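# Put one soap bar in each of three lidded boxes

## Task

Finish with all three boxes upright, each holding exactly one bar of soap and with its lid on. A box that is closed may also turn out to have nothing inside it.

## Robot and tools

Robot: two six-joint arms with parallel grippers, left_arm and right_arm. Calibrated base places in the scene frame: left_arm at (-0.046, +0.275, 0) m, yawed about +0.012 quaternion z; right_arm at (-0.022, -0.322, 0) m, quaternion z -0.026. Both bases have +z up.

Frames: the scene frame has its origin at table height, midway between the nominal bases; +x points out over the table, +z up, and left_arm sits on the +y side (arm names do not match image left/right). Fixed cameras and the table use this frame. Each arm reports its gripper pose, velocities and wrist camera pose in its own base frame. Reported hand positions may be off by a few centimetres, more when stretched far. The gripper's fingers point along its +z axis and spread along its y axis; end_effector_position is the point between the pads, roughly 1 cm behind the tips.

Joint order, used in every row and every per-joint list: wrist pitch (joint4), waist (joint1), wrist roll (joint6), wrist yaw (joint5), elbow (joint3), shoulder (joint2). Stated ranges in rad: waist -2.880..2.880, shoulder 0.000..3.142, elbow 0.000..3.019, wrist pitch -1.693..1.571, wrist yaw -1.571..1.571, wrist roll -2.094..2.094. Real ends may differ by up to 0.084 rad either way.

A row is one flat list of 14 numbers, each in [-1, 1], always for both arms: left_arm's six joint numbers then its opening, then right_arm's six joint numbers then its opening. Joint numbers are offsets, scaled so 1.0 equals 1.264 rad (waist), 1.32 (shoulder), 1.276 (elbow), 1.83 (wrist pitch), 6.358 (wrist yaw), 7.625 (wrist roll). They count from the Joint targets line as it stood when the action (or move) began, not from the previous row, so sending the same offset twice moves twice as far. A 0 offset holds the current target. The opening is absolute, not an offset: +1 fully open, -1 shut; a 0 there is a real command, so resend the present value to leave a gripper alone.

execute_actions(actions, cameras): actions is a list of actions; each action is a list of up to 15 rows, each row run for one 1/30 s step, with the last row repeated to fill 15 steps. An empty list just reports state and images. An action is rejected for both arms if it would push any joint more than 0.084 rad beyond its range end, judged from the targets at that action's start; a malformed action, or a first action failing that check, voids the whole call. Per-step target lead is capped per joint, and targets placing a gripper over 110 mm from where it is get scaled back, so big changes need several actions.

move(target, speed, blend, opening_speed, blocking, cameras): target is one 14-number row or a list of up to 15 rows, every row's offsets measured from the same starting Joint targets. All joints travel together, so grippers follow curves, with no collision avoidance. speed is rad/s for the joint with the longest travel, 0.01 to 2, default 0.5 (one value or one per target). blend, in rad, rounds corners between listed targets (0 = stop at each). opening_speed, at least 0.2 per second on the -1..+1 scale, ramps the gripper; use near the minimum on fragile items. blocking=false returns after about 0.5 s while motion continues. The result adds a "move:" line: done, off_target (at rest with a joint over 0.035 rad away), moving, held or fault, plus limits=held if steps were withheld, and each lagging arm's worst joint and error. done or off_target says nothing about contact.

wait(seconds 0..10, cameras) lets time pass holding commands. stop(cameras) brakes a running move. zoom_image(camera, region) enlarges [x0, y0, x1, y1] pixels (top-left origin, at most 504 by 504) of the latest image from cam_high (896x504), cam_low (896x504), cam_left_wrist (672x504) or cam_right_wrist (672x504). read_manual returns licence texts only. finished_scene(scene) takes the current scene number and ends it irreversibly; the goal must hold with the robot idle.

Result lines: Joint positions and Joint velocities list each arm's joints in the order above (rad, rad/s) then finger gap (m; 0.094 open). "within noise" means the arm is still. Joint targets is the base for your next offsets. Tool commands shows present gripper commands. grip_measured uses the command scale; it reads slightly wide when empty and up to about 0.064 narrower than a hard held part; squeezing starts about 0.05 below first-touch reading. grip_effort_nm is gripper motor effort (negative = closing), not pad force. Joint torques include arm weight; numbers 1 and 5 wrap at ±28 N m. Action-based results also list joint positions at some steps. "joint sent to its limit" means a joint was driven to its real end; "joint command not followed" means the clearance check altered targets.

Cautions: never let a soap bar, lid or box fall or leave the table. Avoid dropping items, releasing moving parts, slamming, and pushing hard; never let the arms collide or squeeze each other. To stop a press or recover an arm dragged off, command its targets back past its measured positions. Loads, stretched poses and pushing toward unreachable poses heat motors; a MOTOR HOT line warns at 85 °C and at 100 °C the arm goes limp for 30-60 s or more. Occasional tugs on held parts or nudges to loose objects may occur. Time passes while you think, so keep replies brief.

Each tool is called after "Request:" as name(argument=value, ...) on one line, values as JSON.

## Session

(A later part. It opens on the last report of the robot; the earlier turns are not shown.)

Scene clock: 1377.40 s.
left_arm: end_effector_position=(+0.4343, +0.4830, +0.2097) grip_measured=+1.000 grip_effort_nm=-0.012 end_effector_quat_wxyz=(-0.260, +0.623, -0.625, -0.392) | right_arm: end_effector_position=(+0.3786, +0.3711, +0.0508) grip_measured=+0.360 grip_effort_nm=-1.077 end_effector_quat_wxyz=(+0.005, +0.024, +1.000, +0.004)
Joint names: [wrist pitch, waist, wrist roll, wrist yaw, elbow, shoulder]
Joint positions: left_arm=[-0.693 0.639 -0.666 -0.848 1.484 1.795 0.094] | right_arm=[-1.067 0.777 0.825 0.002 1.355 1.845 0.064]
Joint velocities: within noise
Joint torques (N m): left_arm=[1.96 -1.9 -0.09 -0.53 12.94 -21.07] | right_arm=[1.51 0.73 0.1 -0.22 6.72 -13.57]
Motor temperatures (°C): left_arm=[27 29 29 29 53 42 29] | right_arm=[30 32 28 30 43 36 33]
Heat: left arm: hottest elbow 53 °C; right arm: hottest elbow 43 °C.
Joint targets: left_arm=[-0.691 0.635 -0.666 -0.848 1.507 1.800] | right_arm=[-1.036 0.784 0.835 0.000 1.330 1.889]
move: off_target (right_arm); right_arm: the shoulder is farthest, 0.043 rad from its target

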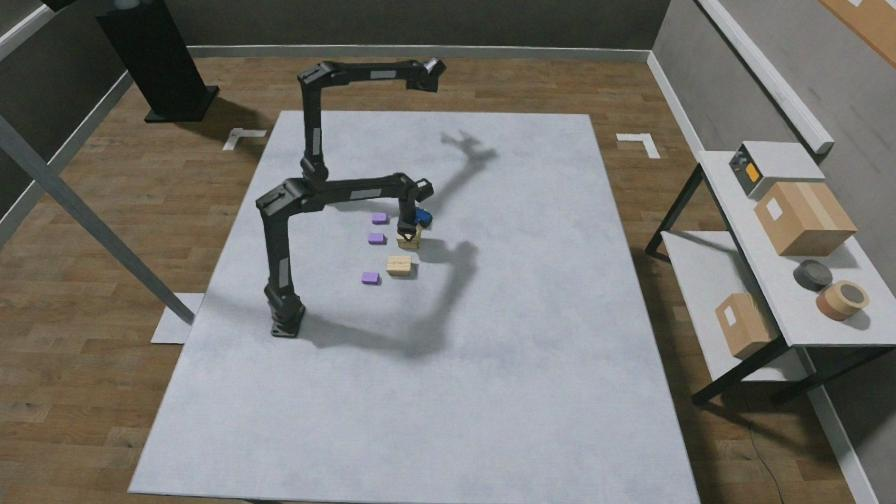

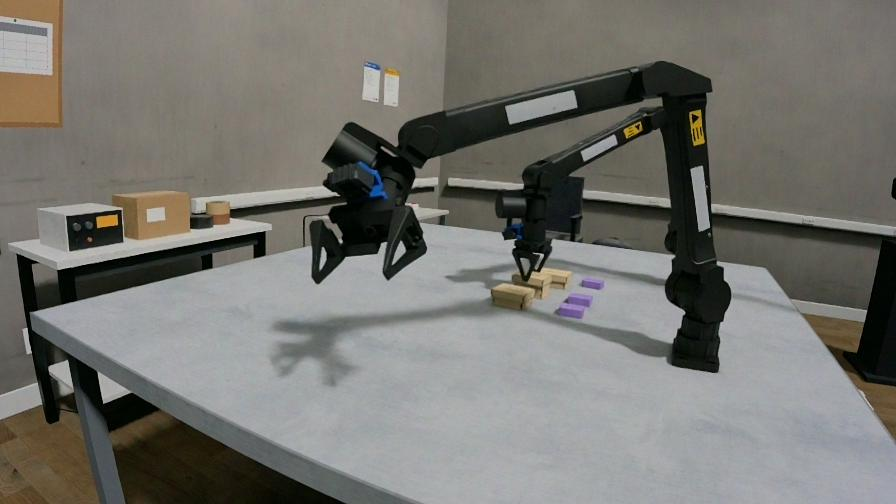

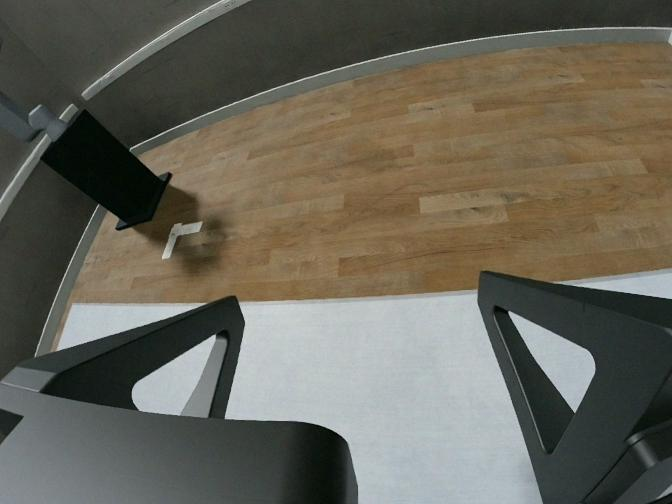

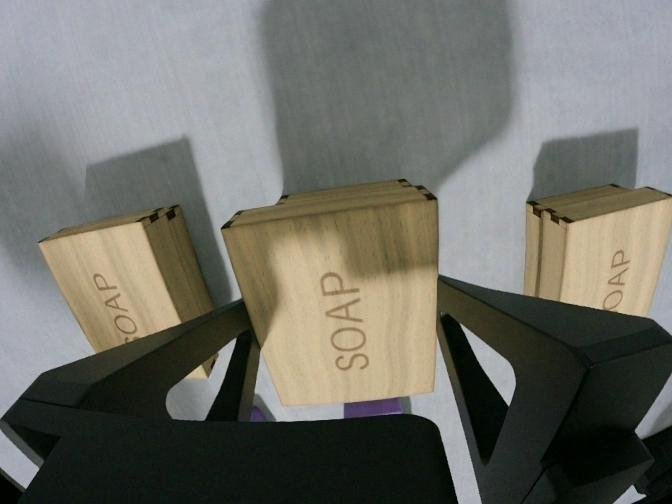

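Request:
move(target=[[0,0,0,0,0,0,1,-0.0361,0,0,0,0.0619,-0.0432,0.1],[0,0,0,0,0,0,1,-0.0214,0.0,0,0,0.0142,-0.0170,0.1]], speed=0.1, cameras=["cam_low","cam_right_wrist","cam_high"])

Request:
zoom_image(camera="cam_low", region=[505, 265, 560, 305])

Request:
zoom_image(camera="cam_right_wrist", region=[210, 170, 330, 250])

Request:
zoom_image(camera="cam_right_wrist", region=[330, 160, 450, 240])

Request:
zoom_image(camera="cam_high", region=[385, 220, 435, 260])

Scene clock: 1405.43 s.
left_arm: end_effector_position=(+0.4343, +0.4830, +0.2097) grip_measured=+1.000 grip_effort_nm=-0.012 end_effector_quat_wxyz=(-0.260, +0.623, -0.625, -0.392) | right_arm: end_effector_position=(+0.3755, +0.3681, +0.0512) grip_measured=+0.360 grip_effort_nm=-1.077 end_effector_quat_wxyz=(-0.001, +0.024, +1.000, -0.002)
Joint names: [wrist pitch, waist, wrist roll, wrist yaw, elbow, shoulder]
Joint positions: left_arm=[-0.693 0.639 -0.666 -0.848 1.484 1.795 0.094] | right_arm=[-1.085 0.777 0.825 0.002 1.355 1.845 0.064]
Joint velocities: within noise
Joint torques (N m): left_arm=[1.98 -1.96 -0.08 -0.53 12.94 -21.07] | right_arm=[0.73 0.73 0.1 -0.21 8.09 -15.21]
Motor temperatures (°C): left_arm=[27 29 29 29 53 42 29] | right_arm=[30 32 28 30 44 35 33]
Heat: left arm: hottest elbow 53 °C; right arm: hottest elbow 44 °C.
Joint targets: left_arm=[-0.691 0.635 -0.666 -0.848 1.507 1.800] | right_arm=[-1.075 0.784 0.835 0.000 1.348 1.867]
move: done
Images, in order (width x height): cam_high 896x504, cam_low 896x504, cam_right_wrist 672x504.

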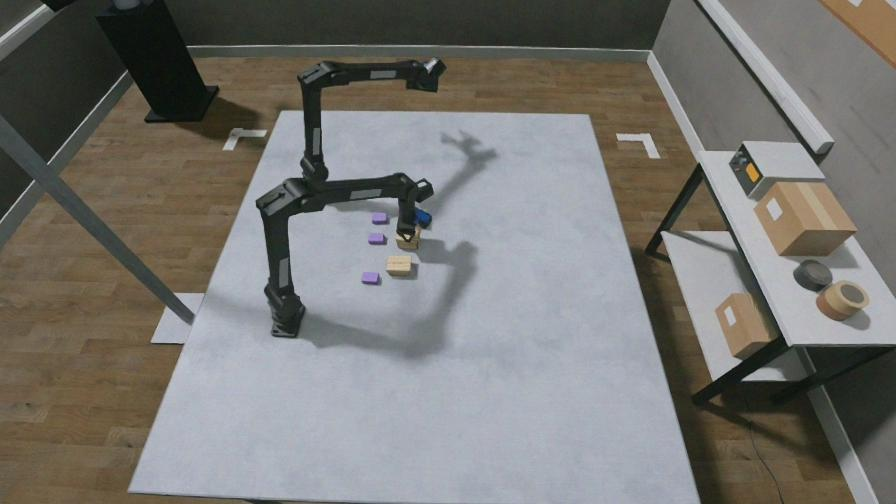

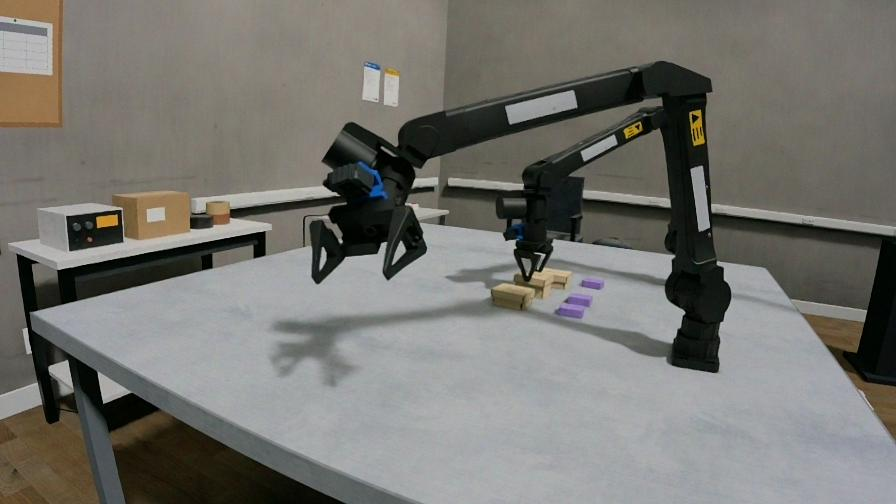

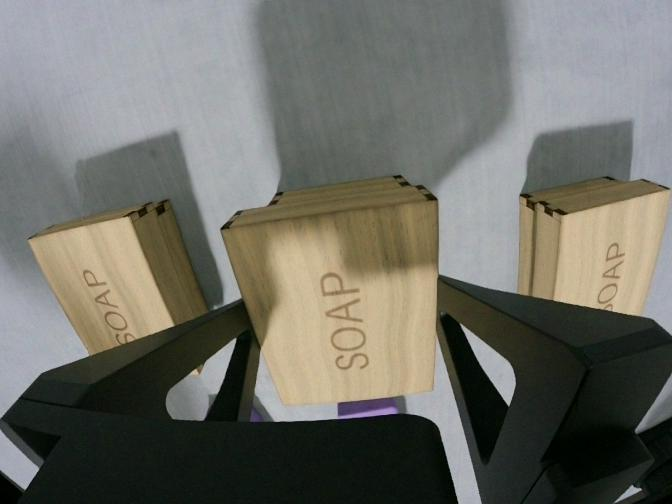

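Scaled by 9.164 from the camera's 896x504 image, which has a finer 1280x720 frame.

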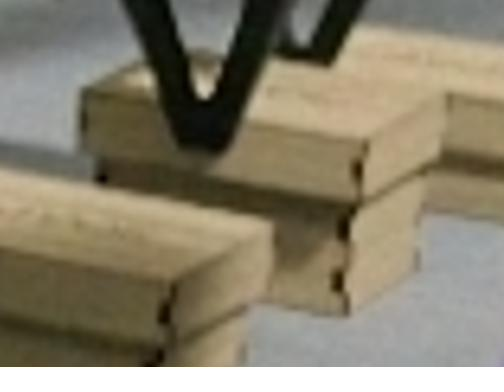

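Scaled by 4.200 from the camera's 672x504 image, which has a finer 960x720 frame.

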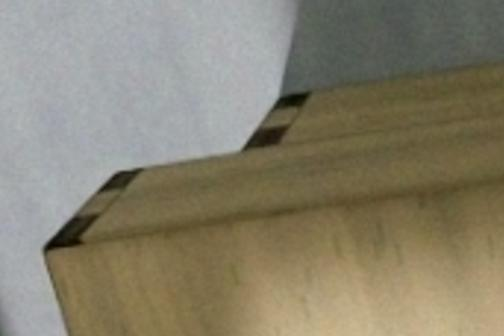

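Scaled by 4.200 from the camera's 672x504 image, which has a finer 960x720 frame.

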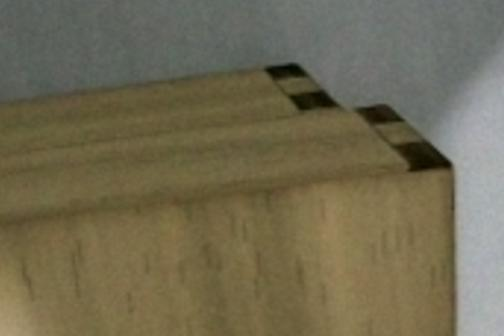

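Scaled by 10.080 from the camera's 896x504 image, which has a finer 1280x720 frame.

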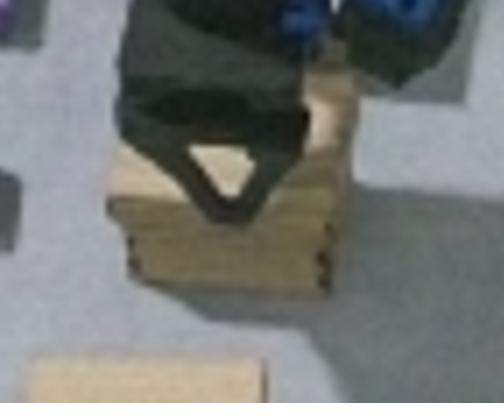

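Request:
move(target=[[0,0,0,0,0,0,1,0,-0.0146,0,0,0,0,0.1],[0,0,0,0,0,0,1,0.0210,-0.0146,0,0,-0.0142,0.0165,0.1]], speed=0.08, cameras=["cam_low","cam_right_wrist","cam_high"])

Request:
zoom_image(camera="cam_right_wrist", region=[210, 170, 330, 250])

Request:
zoom_image(camera="cam_right_wrist", region=[330, 160, 450, 240])

Scene clock: 1444.77 s.
left_arm: end_effector_position=(+0.4343, +0.4830, +0.2097) grip_measured=+1.000 grip_effort_nm=-0.017 end_effector_quat_wxyz=(-0.260, +0.623, -0.625, -0.392) | right_arm: end_effector_position=(+0.3796, +0.3699, +0.0509) grip_measured=+0.360 grip_effort_nm=-1.077 end_effector_quat_wxyz=(+0.006, +0.026, +1.000, +0.005)
Joint names: [wrist pitch, waist, wrist roll, wrist yaw, elbow, shoulder]
Joint positions: left_arm=[-0.693 0.639 -0.666 -0.848 1.484 1.795 0.094] | right_arm=[-1.066 0.774 0.825 0.002 1.354 1.845 0.064]
Joint velocities: within noise
Joint torques (N m): left_arm=[1.96 -1.9 -0.09 -0.53 12.93 -21.01] | right_arm=[1.39 -0.73 0.1 -0.21 6.75 -13.45]
Motor temperatures (°C): left_arm=[27 29 29 29 53 42 29] | right_arm=[30 32 28 30 44 35 33]
Heat: left arm: hottest elbow 53 °C; right arm: hottest elbow 44 °C.
Joint targets: left_arm=[-0.691 0.635 -0.666 -0.848 1.507 1.800] | right_arm=[-1.036 0.766 0.835 0.000 1.330 1.888]
move: off_target (right_arm); right_arm: the shoulder is farthest, 0.044 rad from its target
Images, in order (width x height): cam_high 896x504, cam_low 896x504, cam_right_wrist 672x504.

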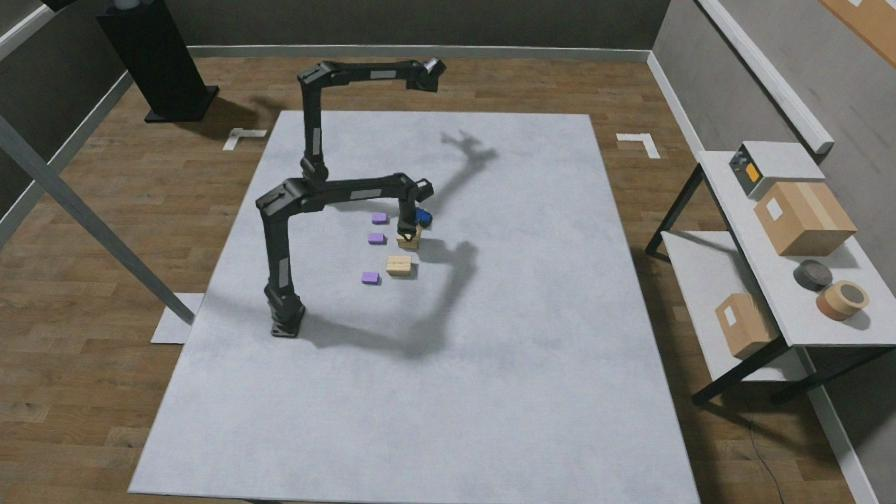

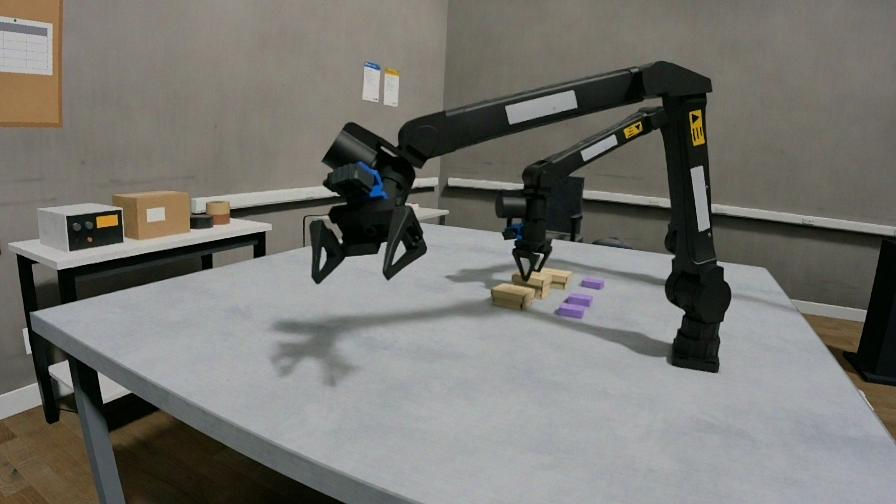

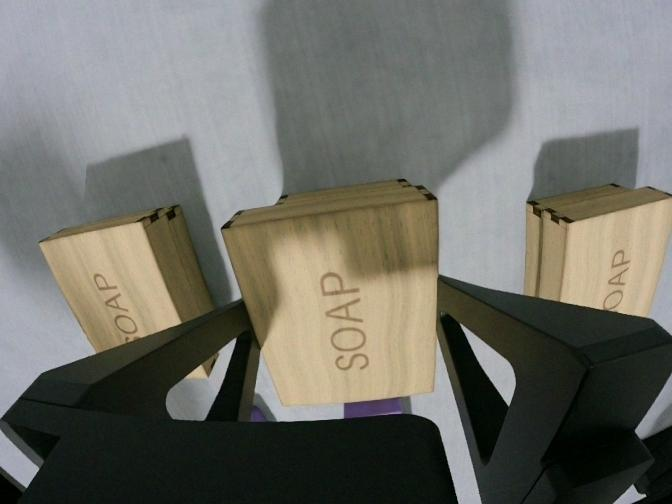

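Scaled by 4.200 from the camera's 672x504 image, which has a finer 960x720 frame.

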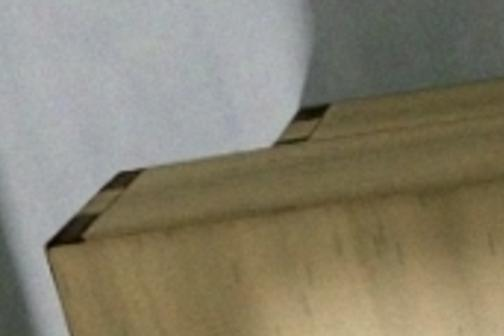

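Scaled by 4.200 from the camera's 672x504 image, which has a finer 960x720 frame.

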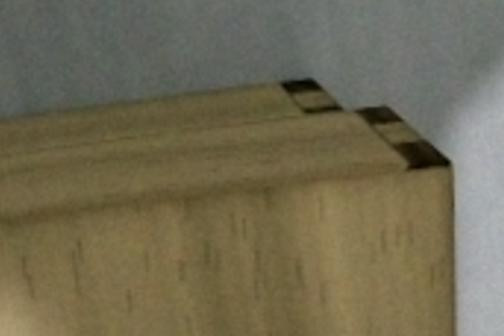

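Request:
move(target=[[0,0,0,0,0,0,1,-0.0459,0,0,0,0.0784,-0.0515,0.1],[0,0,0,0,0,0,1,-0.0290,-0.0026,0,0,0.0196,-0.0197,0.1]], speed=0.1, cameras=["cam_low","cam_right_wrist","cam_high"])

Request:
zoom_image(camera="cam_right_wrist", region=[210, 170, 330, 250])

Request:
zoom_image(camera="cam_right_wrist", region=[330, 160, 450, 240])

Request:
zoom_image(camera="cam_high", region=[385, 220, 435, 260])

Scene clock: 1479.93 s.
left_arm: end_effector_position=(+0.4343, +0.4830, +0.2097) grip_measured=+1.000 grip_effort_nm=-0.012 end_effector_quat_wxyz=(-0.260, +0.623, -0.625, -0.392) | right_arm: end_effector_position=(+0.3799, +0.3678, +0.0588) grip_measured=+0.360 grip_effort_nm=-1.077 end_effector_quat_wxyz=(+0.001, +0.027, +1.000, +0.000)
Joint names: [wrist pitch, waist, wrist roll, wrist yaw, elbow, shoulder]
Joint positions: left_arm=[-0.693 0.639 -0.666 -0.848 1.484 1.795 0.094] | right_arm=[-1.098 0.77 0.825 0.001 1.369 1.839 0.064]
Joint velocities: within noise
Joint torques (N m): left_arm=[1.96 -1.9 -0.08 -0.53 12.94 -21.01] | right_arm=[0.66 -0.62 0.1 -0.18 7.61 -15.15]
Motor temperatures (°C): left_arm=[27 28 29 29 53 42 29] | right_arm=[30 32 28 30 44 35 33]
Heat: left arm: hottest elbow 53 °C; right arm: hottest elbow 44 °C.
Joint targets: left_arm=[-0.691 0.635 -0.666 -0.848 1.507 1.800] | right_arm=[-1.089 0.762 0.835 0.000 1.355 1.862]
move: done
Images, in order (width x height): cam_high 896x504, cam_low 896x504, cam_right_wrist 672x504.

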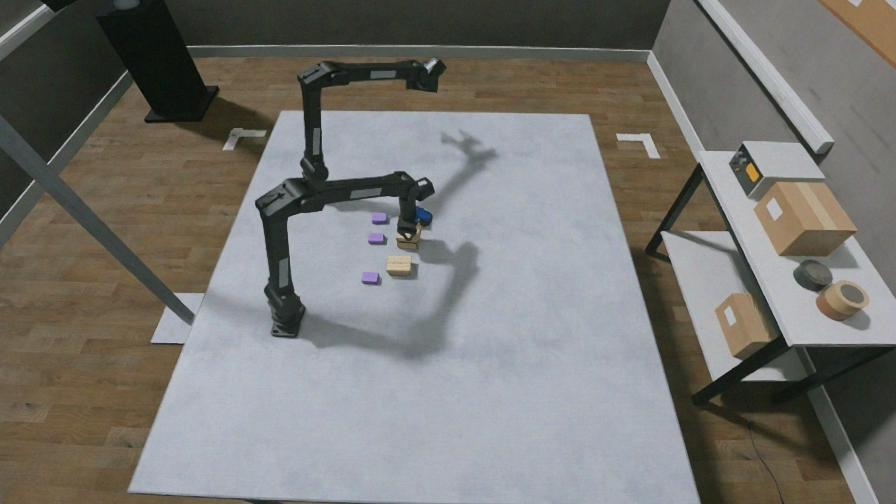

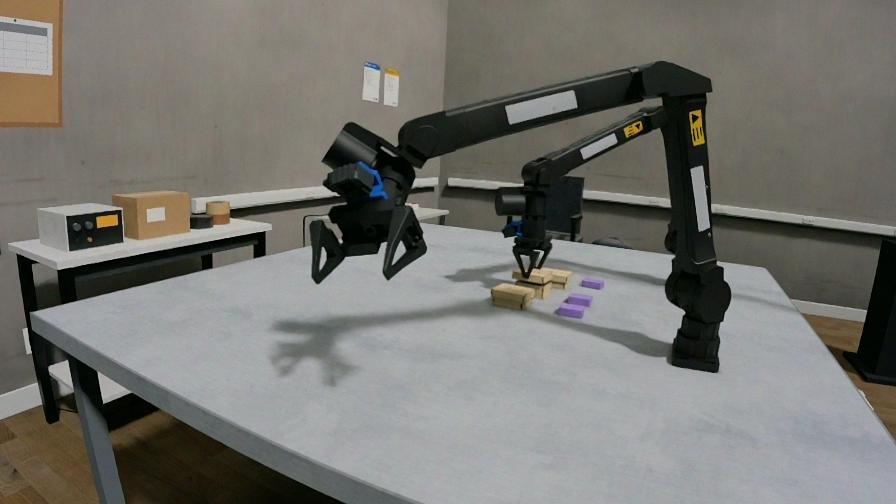

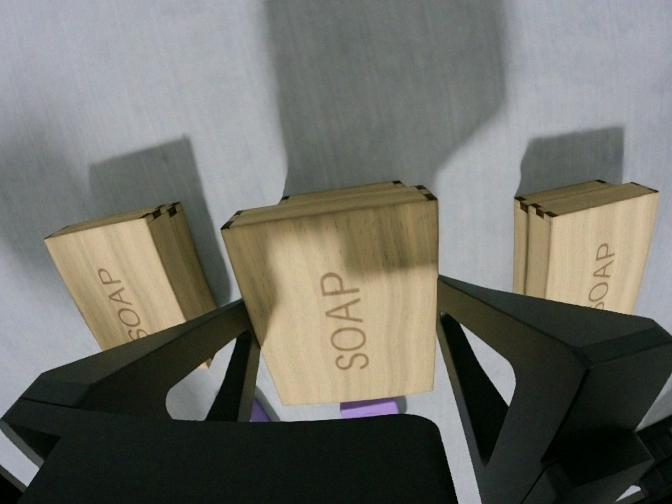

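Scaled by 4.200 from the camera's 672x504 image, which has a finer 960x720 frame.

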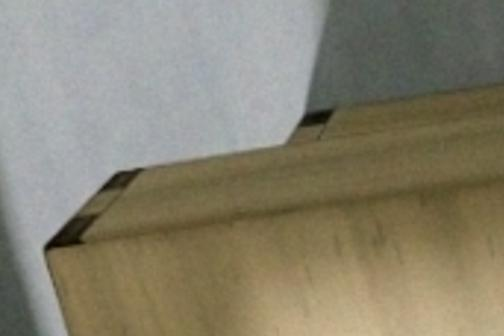

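Scaled by 4.200 from the camera's 672x504 image, which has a finer 960x720 frame.

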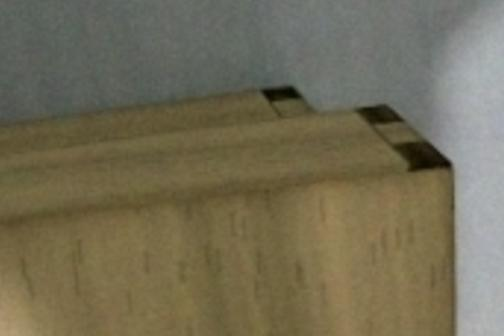

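Scaled by 10.080 from the camera's 896x504 image, which has a finer 1280x720 frame.

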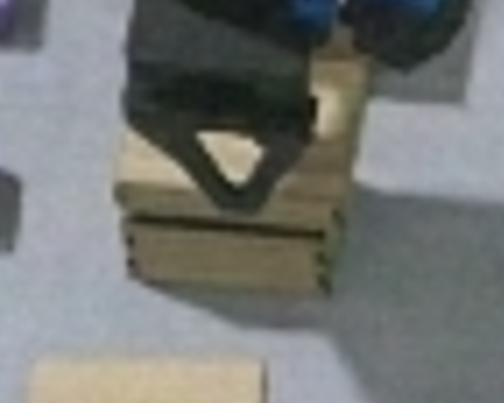

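Request:
move(target=[[0,0,0,0,0,0,1,0.0072,0,0,0,-0.0118,-0.0023,0.1],[0,0,0,0,0,0,1,0.0322,0,0,0,-0.0282,0.017,0.1]], speed=0.08, cameras=["cam_low","cam_right_wrist","cam_high"])

Request:
zoom_image(camera="cam_right_wrist", region=[210, 170, 330, 250])

Request:
zoom_image(camera="cam_right_wrist", region=[330, 160, 450, 240])

Scene clock: 1512.20 s.
left_arm: end_effector_position=(+0.4343, +0.4830, +0.2097) grip_measured=+1.000 grip_effort_nm=-0.012 end_effector_quat_wxyz=(-0.260, +0.623, -0.625, -0.392) | right_arm: end_effector_position=(+0.3787, +0.3667, +0.0505) grip_measured=+0.360 grip_effort_nm=-1.077 end_effector_quat_wxyz=(+0.005, +0.028, +1.000, +0.004)
Joint names: [wrist pitch, waist, wrist roll, wrist yaw, elbow, shoulder]
Joint positions: left_arm=[-0.693 0.639 -0.666 -0.848 1.484 1.795 0.094] | right_arm=[-1.065 0.77 0.827 0.001 1.346 1.84 0.064]
Joint velocities: within noise
Joint torques (N m): left_arm=[1.99 -1.9 -0.08 -0.53 12.94 -21.01] | right_arm=[1.84 -0.62 0.06 -0.19 6.45 -13.33]
Motor temperatures (°C): left_arm=[27 28 29 29 54 42 29] | right_arm=[30 32 28 30 44 34 33]
Heat: left arm: hottest elbow 54 °C; right arm: hottest elbow 44 °C.
Joint targets: left_arm=[-0.691 0.635 -0.666 -0.848 1.507 1.800] | right_arm=[-1.030 0.762 0.835 0.000 1.319 1.885]
move: off_target (right_arm); right_arm: the shoulder is farthest, 0.045 rad from its target
Images, in order (width x height): cam_high 896x504, cam_low 896x504, cam_right_wrist 672x504.

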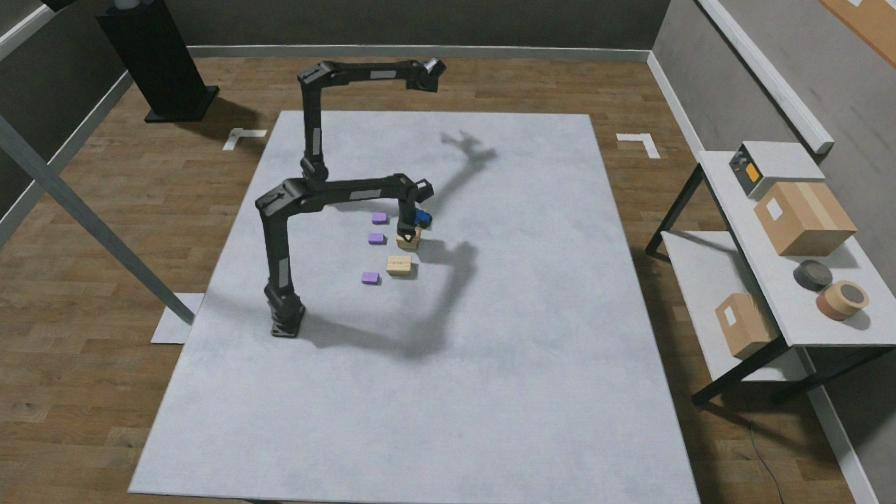

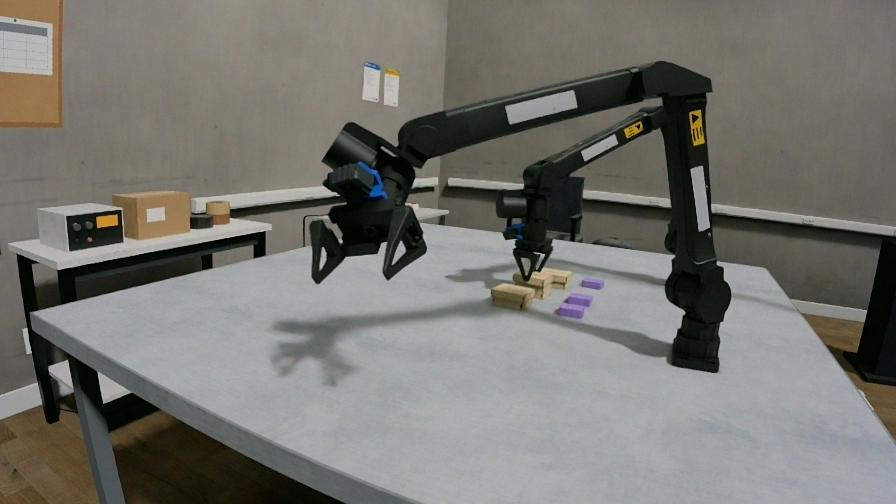

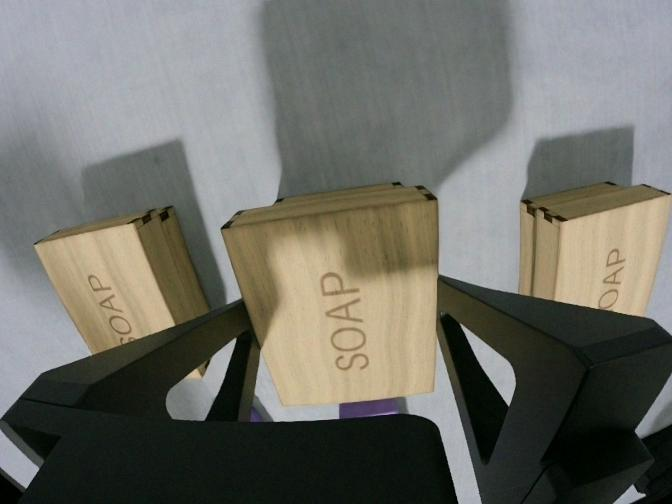

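Scaled by 4.200 from the camera's 672x504 image, which has a finer 960x720 frame.

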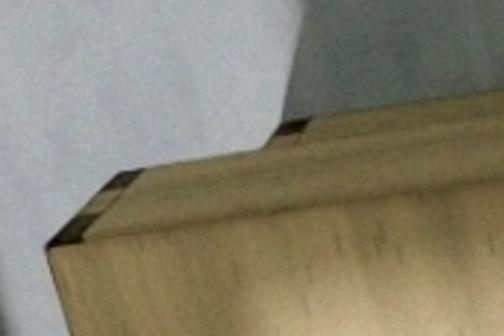

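Scaled by 4.200 from the camera's 672x504 image, which has a finer 960x720 frame.

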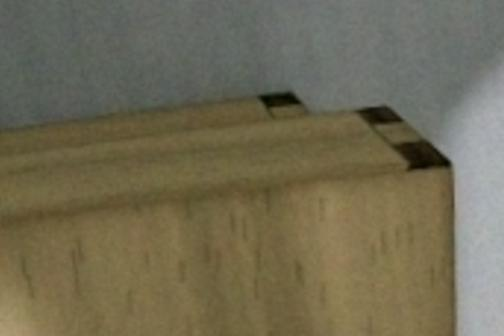

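Request:
move(target=[[0,0,0,0,0,0,1,-0.0464,0,0,0,0.0792,-0.0455,0.1],[0,0,0,0,0,0,1,-0.0311,0,0,0,0.0212,-0.0174,0.1]], speed=0.2, cameras=["cam_right_wrist"])

Request:
zoom_image(camera="cam_right_wrist", region=[210, 170, 330, 250])

Request:
zoom_image(camera="cam_right_wrist", region=[330, 160, 450, 240])

Scene clock: 1555.73 s.
left_arm: end_effector_position=(+0.4343, +0.4830, +0.2097) grip_measured=+1.000 grip_effort_nm=-0.002 end_effector_quat_wxyz=(-0.260, +0.623, -0.625, -0.392) | right_arm: end_effector_position=(+0.3757, +0.3635, +0.0535) grip_measured=+0.360 grip_effort_nm=-1.072 end_effector_quat_wxyz=(-0.003, +0.028, +1.000, -0.004)
Joint names: [wrist pitch, waist, wrist roll, wrist yaw, elbow, shoulder]
Joint positions: left_arm=[-0.693 0.639 -0.666 -0.848 1.484 1.795 0.094] | right_arm=[-1.096 0.77 0.827 0.001 1.353 1.839 0.064]
Joint velocities: within noise
Joint torques (N m): left_arm=[1.98 -1.9 -0.08 -0.53 12.96 -21.01] | right_arm=[0.53 -0.67 0.09 -0.17 8.06 -15.09]
Motor temperatures (°C): left_arm=[27 28 29 29 54 42 29] | right_arm=[30 32 28 30 43 34 33]
Heat: left arm: hottest elbow 54 °C; right arm: hottest elbow 43 °C.
Joint targets: left_arm=[-0.691 0.635 -0.666 -0.848 1.507 1.800] | right_arm=[-1.087 0.762 0.835 0.000 1.346 1.862]
move: done
Images, in order (width x height): cam_right_wrist 672x504.

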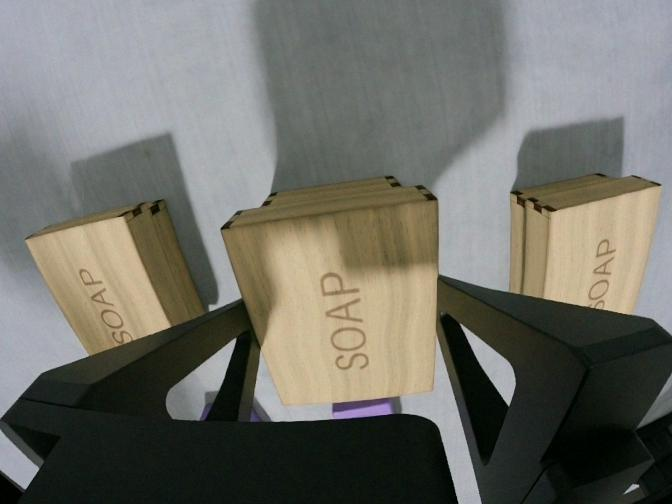

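Scaled by 4.200 from the camera's 672x504 image, which has a finer 960x720 frame.

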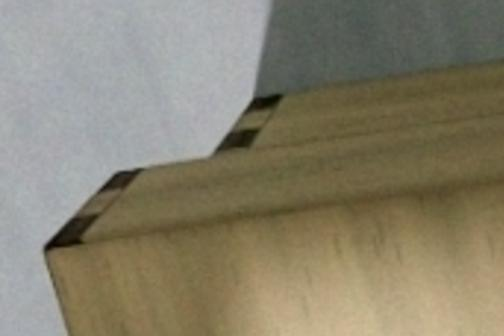

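Scaled by 4.200 from the camera's 672x504 image, which has a finer 960x720 frame.

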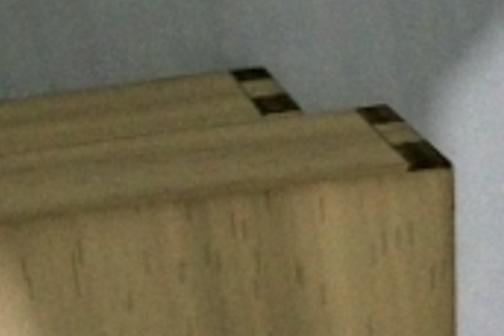

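Request:
move(target=[[0,0,0,0,0,0,1,-0.0104,0.0222,0,0,0.0455,-0.0348,0.1],[0,0,0,0,0,0,1,-0.0104,0.0018,0,0,0.0455,-0.0348,0.1],[0,0,0,0,0,0,1,0.0087,0.0018,0,0,-0.0102,-0.0038,0.1],[0,0,0,0,0,0,1,0.0333,0.0018,0,0,-0.0259,0.0136,0.1]], speed=0.12, cameras=["cam_right_wrist","cam_low"])

Request:
zoom_image(camera="cam_right_wrist", region=[210, 170, 450, 250])

Scene clock: 1612.90 s.
left_arm: end_effector_position=(+0.4343, +0.4830, +0.2097) grip_measured=+1.000 grip_effort_nm=-0.012 end_effector_quat_wxyz=(-0.260, +0.623, -0.625, -0.392) | right_arm: end_effector_position=(+0.3777, +0.3669, +0.0507) grip_measured=+0.360 grip_effort_nm=-1.077 end_effector_quat_wxyz=(+0.006, +0.027, +1.000, +0.006)
Joint names: [wrist pitch, waist, wrist roll, wrist yaw, elbow, shoulder]
Joint positions: left_arm=[-0.693 0.639 -0.666 -0.848 1.484 1.795 0.094] | right_arm=[-1.058 0.772 0.827 0.001 1.34 1.836 0.064]
Joint velocities: within noise
Joint torques (N m): left_arm=[1.98 -1.96 -0.08 -0.52 12.94 -21.07] | right_arm=[1.57 -0.62 0.09 -0.17 6.43 -13.33]
Motor temperatures (°C): left_arm=[27 28 29 29 54 42 29] | right_arm=[30 32 28 30 45 34 33]
Heat: left arm: hottest elbow 54 °C; right arm: hottest elbow 45 °C.
Joint targets: left_arm=[-0.691 0.635 -0.666 -0.848 1.507 1.800] | right_arm=[-1.026 0.765 0.835 0.000 1.313 1.880]
move: off_target (right_arm); right_arm: the shoulder is farthest, 0.044 rad from its target
Images, in order (width x height): cam_low 896x504, cam_right_wrist 672x504.

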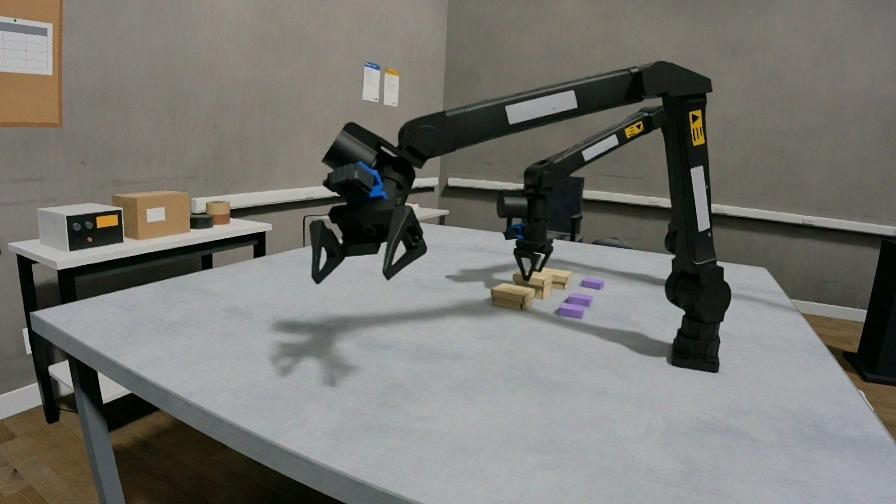

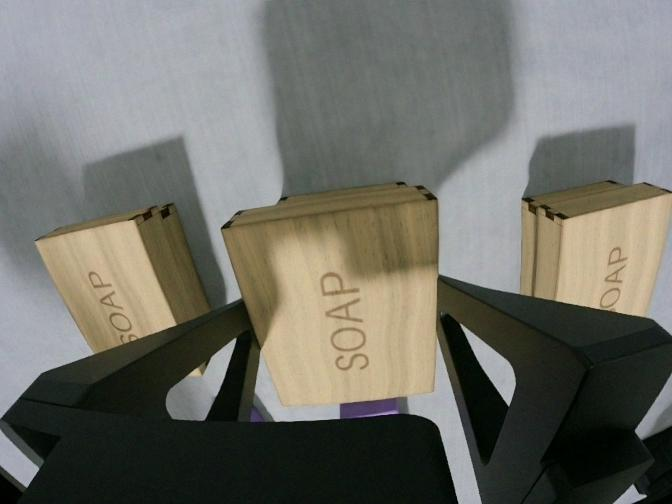

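Scaled by 2.100 from the camera's 672x504 image, which has a finer 960x720 frame.

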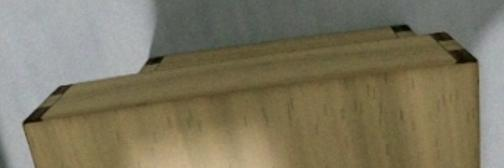

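Request:
move(target=[[0,0,0,0,0,0,1,-0.0437,0,0,0,0.0713,-0.0485,0.1],[0,0,0,0,0,0,1,-0.0273,0,0,0,0.018,-0.0199,0.1]], speed=0.2, cameras=["cam_right_wrist"])

Request:
zoom_image(camera="cam_right_wrist", region=[210, 170, 330, 250])

Request:
zoom_image(camera="cam_right_wrist", region=[330, 160, 450, 240])

Scene clock: 1634.93 s.
left_arm: end_effector_position=(+0.4343, +0.4830, +0.2097) grip_measured=+1.000 grip_effort_nm=-0.017 end_effector_quat_wxyz=(-0.260, +0.623, -0.625, -0.392) | right_arm: end_effector_position=(+0.3736, +0.3628, +0.0516) grip_measured=+0.360 grip_effort_nm=-1.072 end_effector_quat_wxyz=(-0.002, +0.027, +1.000, -0.003)
Joint names: [wrist pitch, waist, wrist roll, wrist yaw, elbow, shoulder]
Joint positions: left_arm=[-0.693 0.639 -0.666 -0.848 1.484 1.795 0.094] | right_arm=[-1.085 0.772 0.827 0.001 1.341 1.835 0.064]
Joint velocities: within noise
Joint torques (N m): left_arm=[1.98 -1.9 -0.09 -0.53 12.93 -21.07] | right_arm=[0.68 -0.56 0.09 -0.16 8.2 -15.27]
Motor temperatures (°C): left_arm=[27 28 29 29 54 42 29] | right_arm=[30 32 28 30 43 35 33]
Heat: left arm: hottest elbow 54 °C; right arm: hottest elbow 43 °C.
Joint targets: left_arm=[-0.691 0.635 -0.666 -0.848 1.507 1.800] | right_arm=[-1.076 0.765 0.835 0.000 1.336 1.854]
move: done
Images, in order (width x height): cam_right_wrist 672x504.

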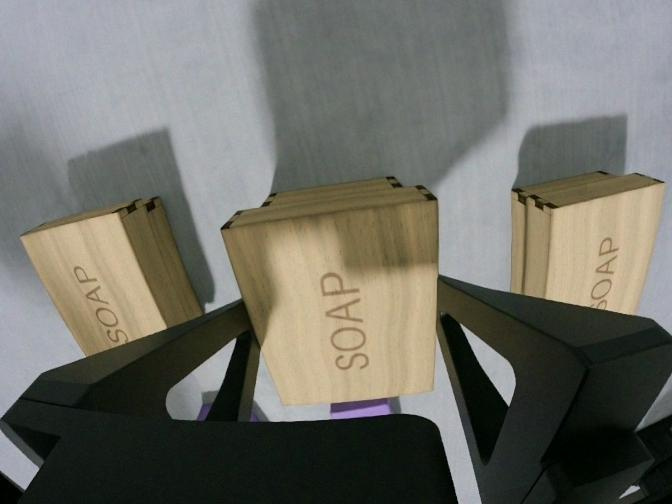

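Scaled by 4.200 from the camera's 672x504 image, which has a finer 960x720 frame.

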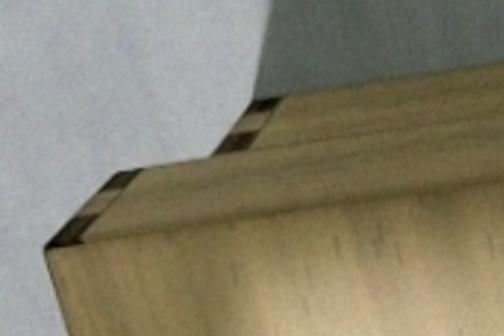

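Scaled by 4.200 from the camera's 672x504 image, which has a finer 960x720 frame.

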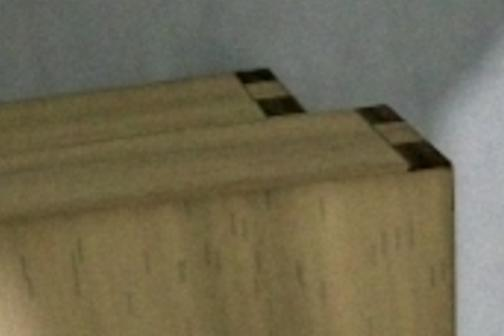

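Request:
move(target=[[0,0,0,0,0,0,1,-0.0153,0.02,0,0,0.0502,-0.0318,0.1],[0,0,0,0,0,0,1,-0.0153,0.0012,0,0,0.0502,-0.0318,0.1],[0,0,0,0,0,0,1,-0.006,0.0012,0,0,0.0055,-0.0083,0.1],[0,0,0,0,0,0,1,0.0273,0.0012,0,0,-0.0172,0.0167,0.1]], speed=0.12, cameras=["cam_right_wrist"])

Request:
zoom_image(camera="cam_right_wrist", region=[210, 170, 450, 250])

Scene clock: 1660.47 s.
left_arm: end_effector_position=(+0.4343, +0.4830, +0.2097) grip_measured=+1.000 grip_effort_nm=-0.012 end_effector_quat_wxyz=(-0.260, +0.623, -0.625, -0.392) | right_arm: end_effector_position=(+0.3779, +0.3688, +0.0513) grip_measured=+0.360 grip_effort_nm=-1.077 end_effector_quat_wxyz=(+0.008, +0.026, +1.000, +0.008)
Joint names: [wrist pitch, waist, wrist roll, wrist yaw, elbow, shoulder]
Joint positions: left_arm=[-0.693 0.639 -0.666 -0.848 1.484 1.795 0.094] | right_arm=[-1.053 0.774 0.827 0 1.34 1.835 0.064]
Joint velocities: within noise
Joint torques (N m): left_arm=[1.96 -1.9 -0.08 -0.53 12.93 -21.01] | right_arm=[1.37 -0.67 0.09 -0.15 6.53 -13.63]
Motor temperatures (°C): left_arm=[27 28 29 29 54 42 29] | right_arm=[30 32 28 30 45 35 33]
Heat: left arm: hottest elbow 54 °C; right arm: hottest elbow 45 °C.
Joint targets: left_arm=[-0.691 0.635 -0.666 -0.848 1.507 1.800] | right_arm=[-1.027 0.766 0.835 0.000 1.314 1.876]
move: off_target (right_arm); right_arm: the shoulder is farthest, 0.041 rad from its target
Images, in order (width x height): cam_right_wrist 672x504.

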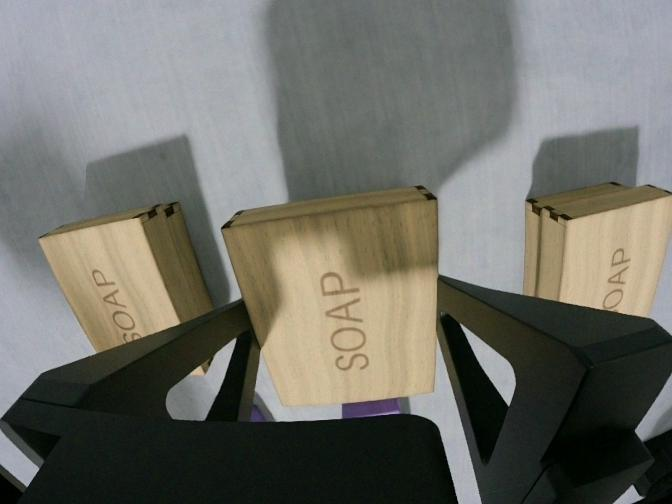

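Scaled by 2.100 from the camera's 672x504 image, which has a finer 960x720 frame.

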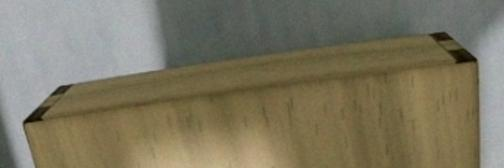

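Request:
move(target=[[0,0,0,0,0,0,1,-0.0421,0,0,0,0.0674,-0.0485,0.1],[0,0,0,0,0,0,1,-0.0276,0,0,0,0.0196,-0.0207,0.1]], speed=0.2, cameras=["cam_right_wrist"])

Request:
zoom_image(camera="cam_right_wrist", region=[210, 170, 330, 250])

Request:
zoom_image(camera="cam_right_wrist", region=[330, 160, 450, 240])

Scene clock: 1684.33 s.
left_arm: end_effector_position=(+0.4343, +0.4830, +0.2097) grip_measured=+1.000 grip_effort_nm=-0.012 end_effector_quat_wxyz=(-0.260, +0.623, -0.625, -0.392) | right_arm: end_effector_position=(+0.3724, +0.3632, +0.0516) grip_measured=+0.360 grip_effort_nm=-1.077 end_effector_quat_wxyz=(-0.003, +0.026, +1.000, -0.003)
Joint names: [wrist pitch, waist, wrist roll, wrist yaw, elbow, shoulder]
Joint positions: left_arm=[-0.693 0.639 -0.666 -0.848 1.484 1.795 0.094] | right_arm=[-1.086 0.774 0.827 0 1.34 1.834 0.064]
Joint velocities: within noise
Joint torques (N m): left_arm=[1.98 -1.9 -0.08 -0.53 12.94 -21.01] | right_arm=[0.65 -0.62 0.09 -0.16 8.55 -15.62]
Motor temperatures (°C): left_arm=[27 28 29 29 54 42 29] | right_arm=[30 32 28 30 43 34 33]
Heat: left arm: hottest elbow 54 °C; right arm: hottest elbow 43 °C.
Joint targets: left_arm=[-0.691 0.635 -0.666 -0.848 1.507 1.800] | right_arm=[-1.077 0.766 0.835 0.000 1.339 1.848]
move: done
Images, in order (width x height): cam_right_wrist 672x504.

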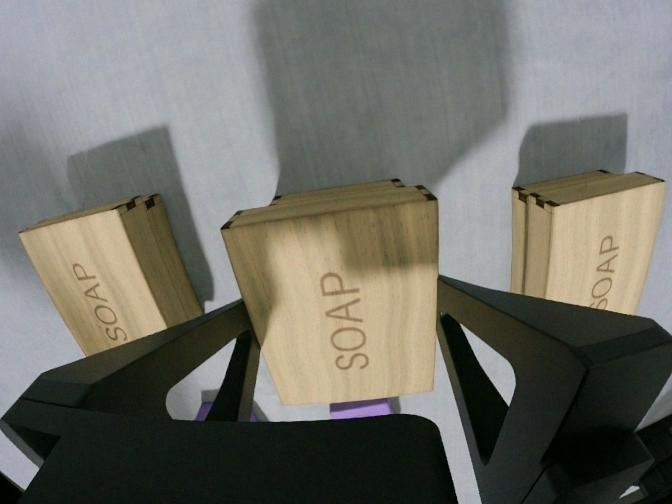

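Scaled by 4.200 from the camera's 672x504 image, which has a finer 960x720 frame.

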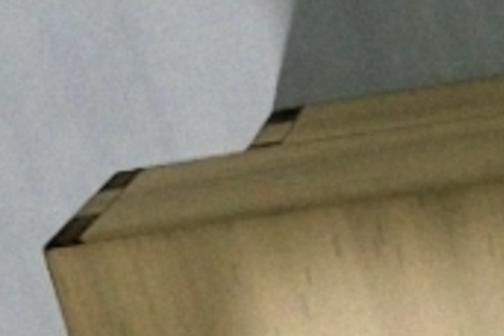

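Scaled by 4.200 from the camera's 672x504 image, which has a finer 960x720 frame.

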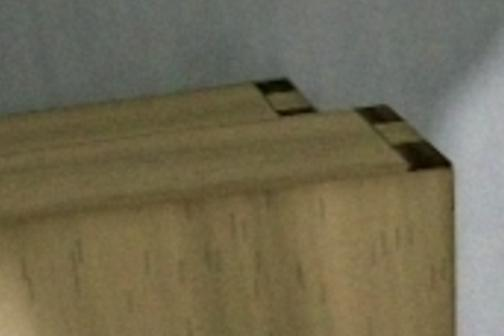

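Request:
move(target=[0,0,0,0,0,0,1,0.0111,0,0,0,-0.0104,0.0068,0.1], speed=0.05, cameras=["cam_right_wrist"])

Request:
zoom_image(camera="cam_right_wrist", region=[210, 170, 450, 250])

Scene clock: 1708.90 s.
left_arm: end_effector_position=(+0.4343, +0.4830, +0.2097) grip_measured=+1.000 grip_effort_nm=-0.012 end_effector_quat_wxyz=(-0.260, +0.623, -0.625, -0.392) | right_arm: end_effector_position=(+0.3756, +0.3663, +0.0516) grip_measured=+0.360 grip_effort_nm=-1.077 end_effector_quat_wxyz=(+0.004, +0.026, +1.000, +0.003)
Joint names: [wrist pitch, waist, wrist roll, wrist yaw, elbow, shoulder]
Joint positions: left_arm=[-0.693 0.639 -0.666 -0.848 1.484 1.795 0.094] | right_arm=[-1.067 0.774 0.827 0 1.34 1.834 0.064]
Joint velocities: within noise
Joint torques (N m): left_arm=[1.98 -1.9 -0.08 -0.53 12.94 -21.07] | right_arm=[0.76 -0.62 0.09 -0.15 7.46 -14.92]
Motor temperatures (°C): left_arm=[27 28 29 29 54 42 29] | right_arm=[30 32 28 30 43 34 33]
Heat: left arm: hottest elbow 54 °C; right arm: hottest elbow 43 °C.
Joint targets: left_arm=[-0.691 0.635 -0.666 -0.848 1.507 1.800] | right_arm=[-1.056 0.766 0.835 0.000 1.326 1.857]
move: done
Images, in order (width x height): cam_right_wrist 672x504.

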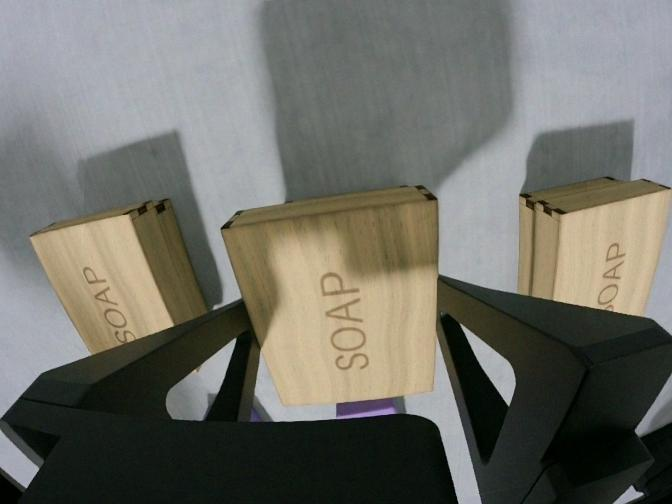

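Scaled by 2.100 from the camera's 672x504 image, which has a finer 960x720 frame.

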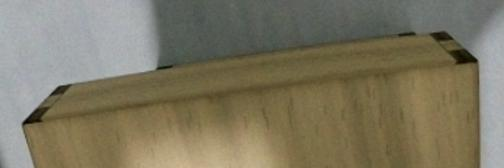

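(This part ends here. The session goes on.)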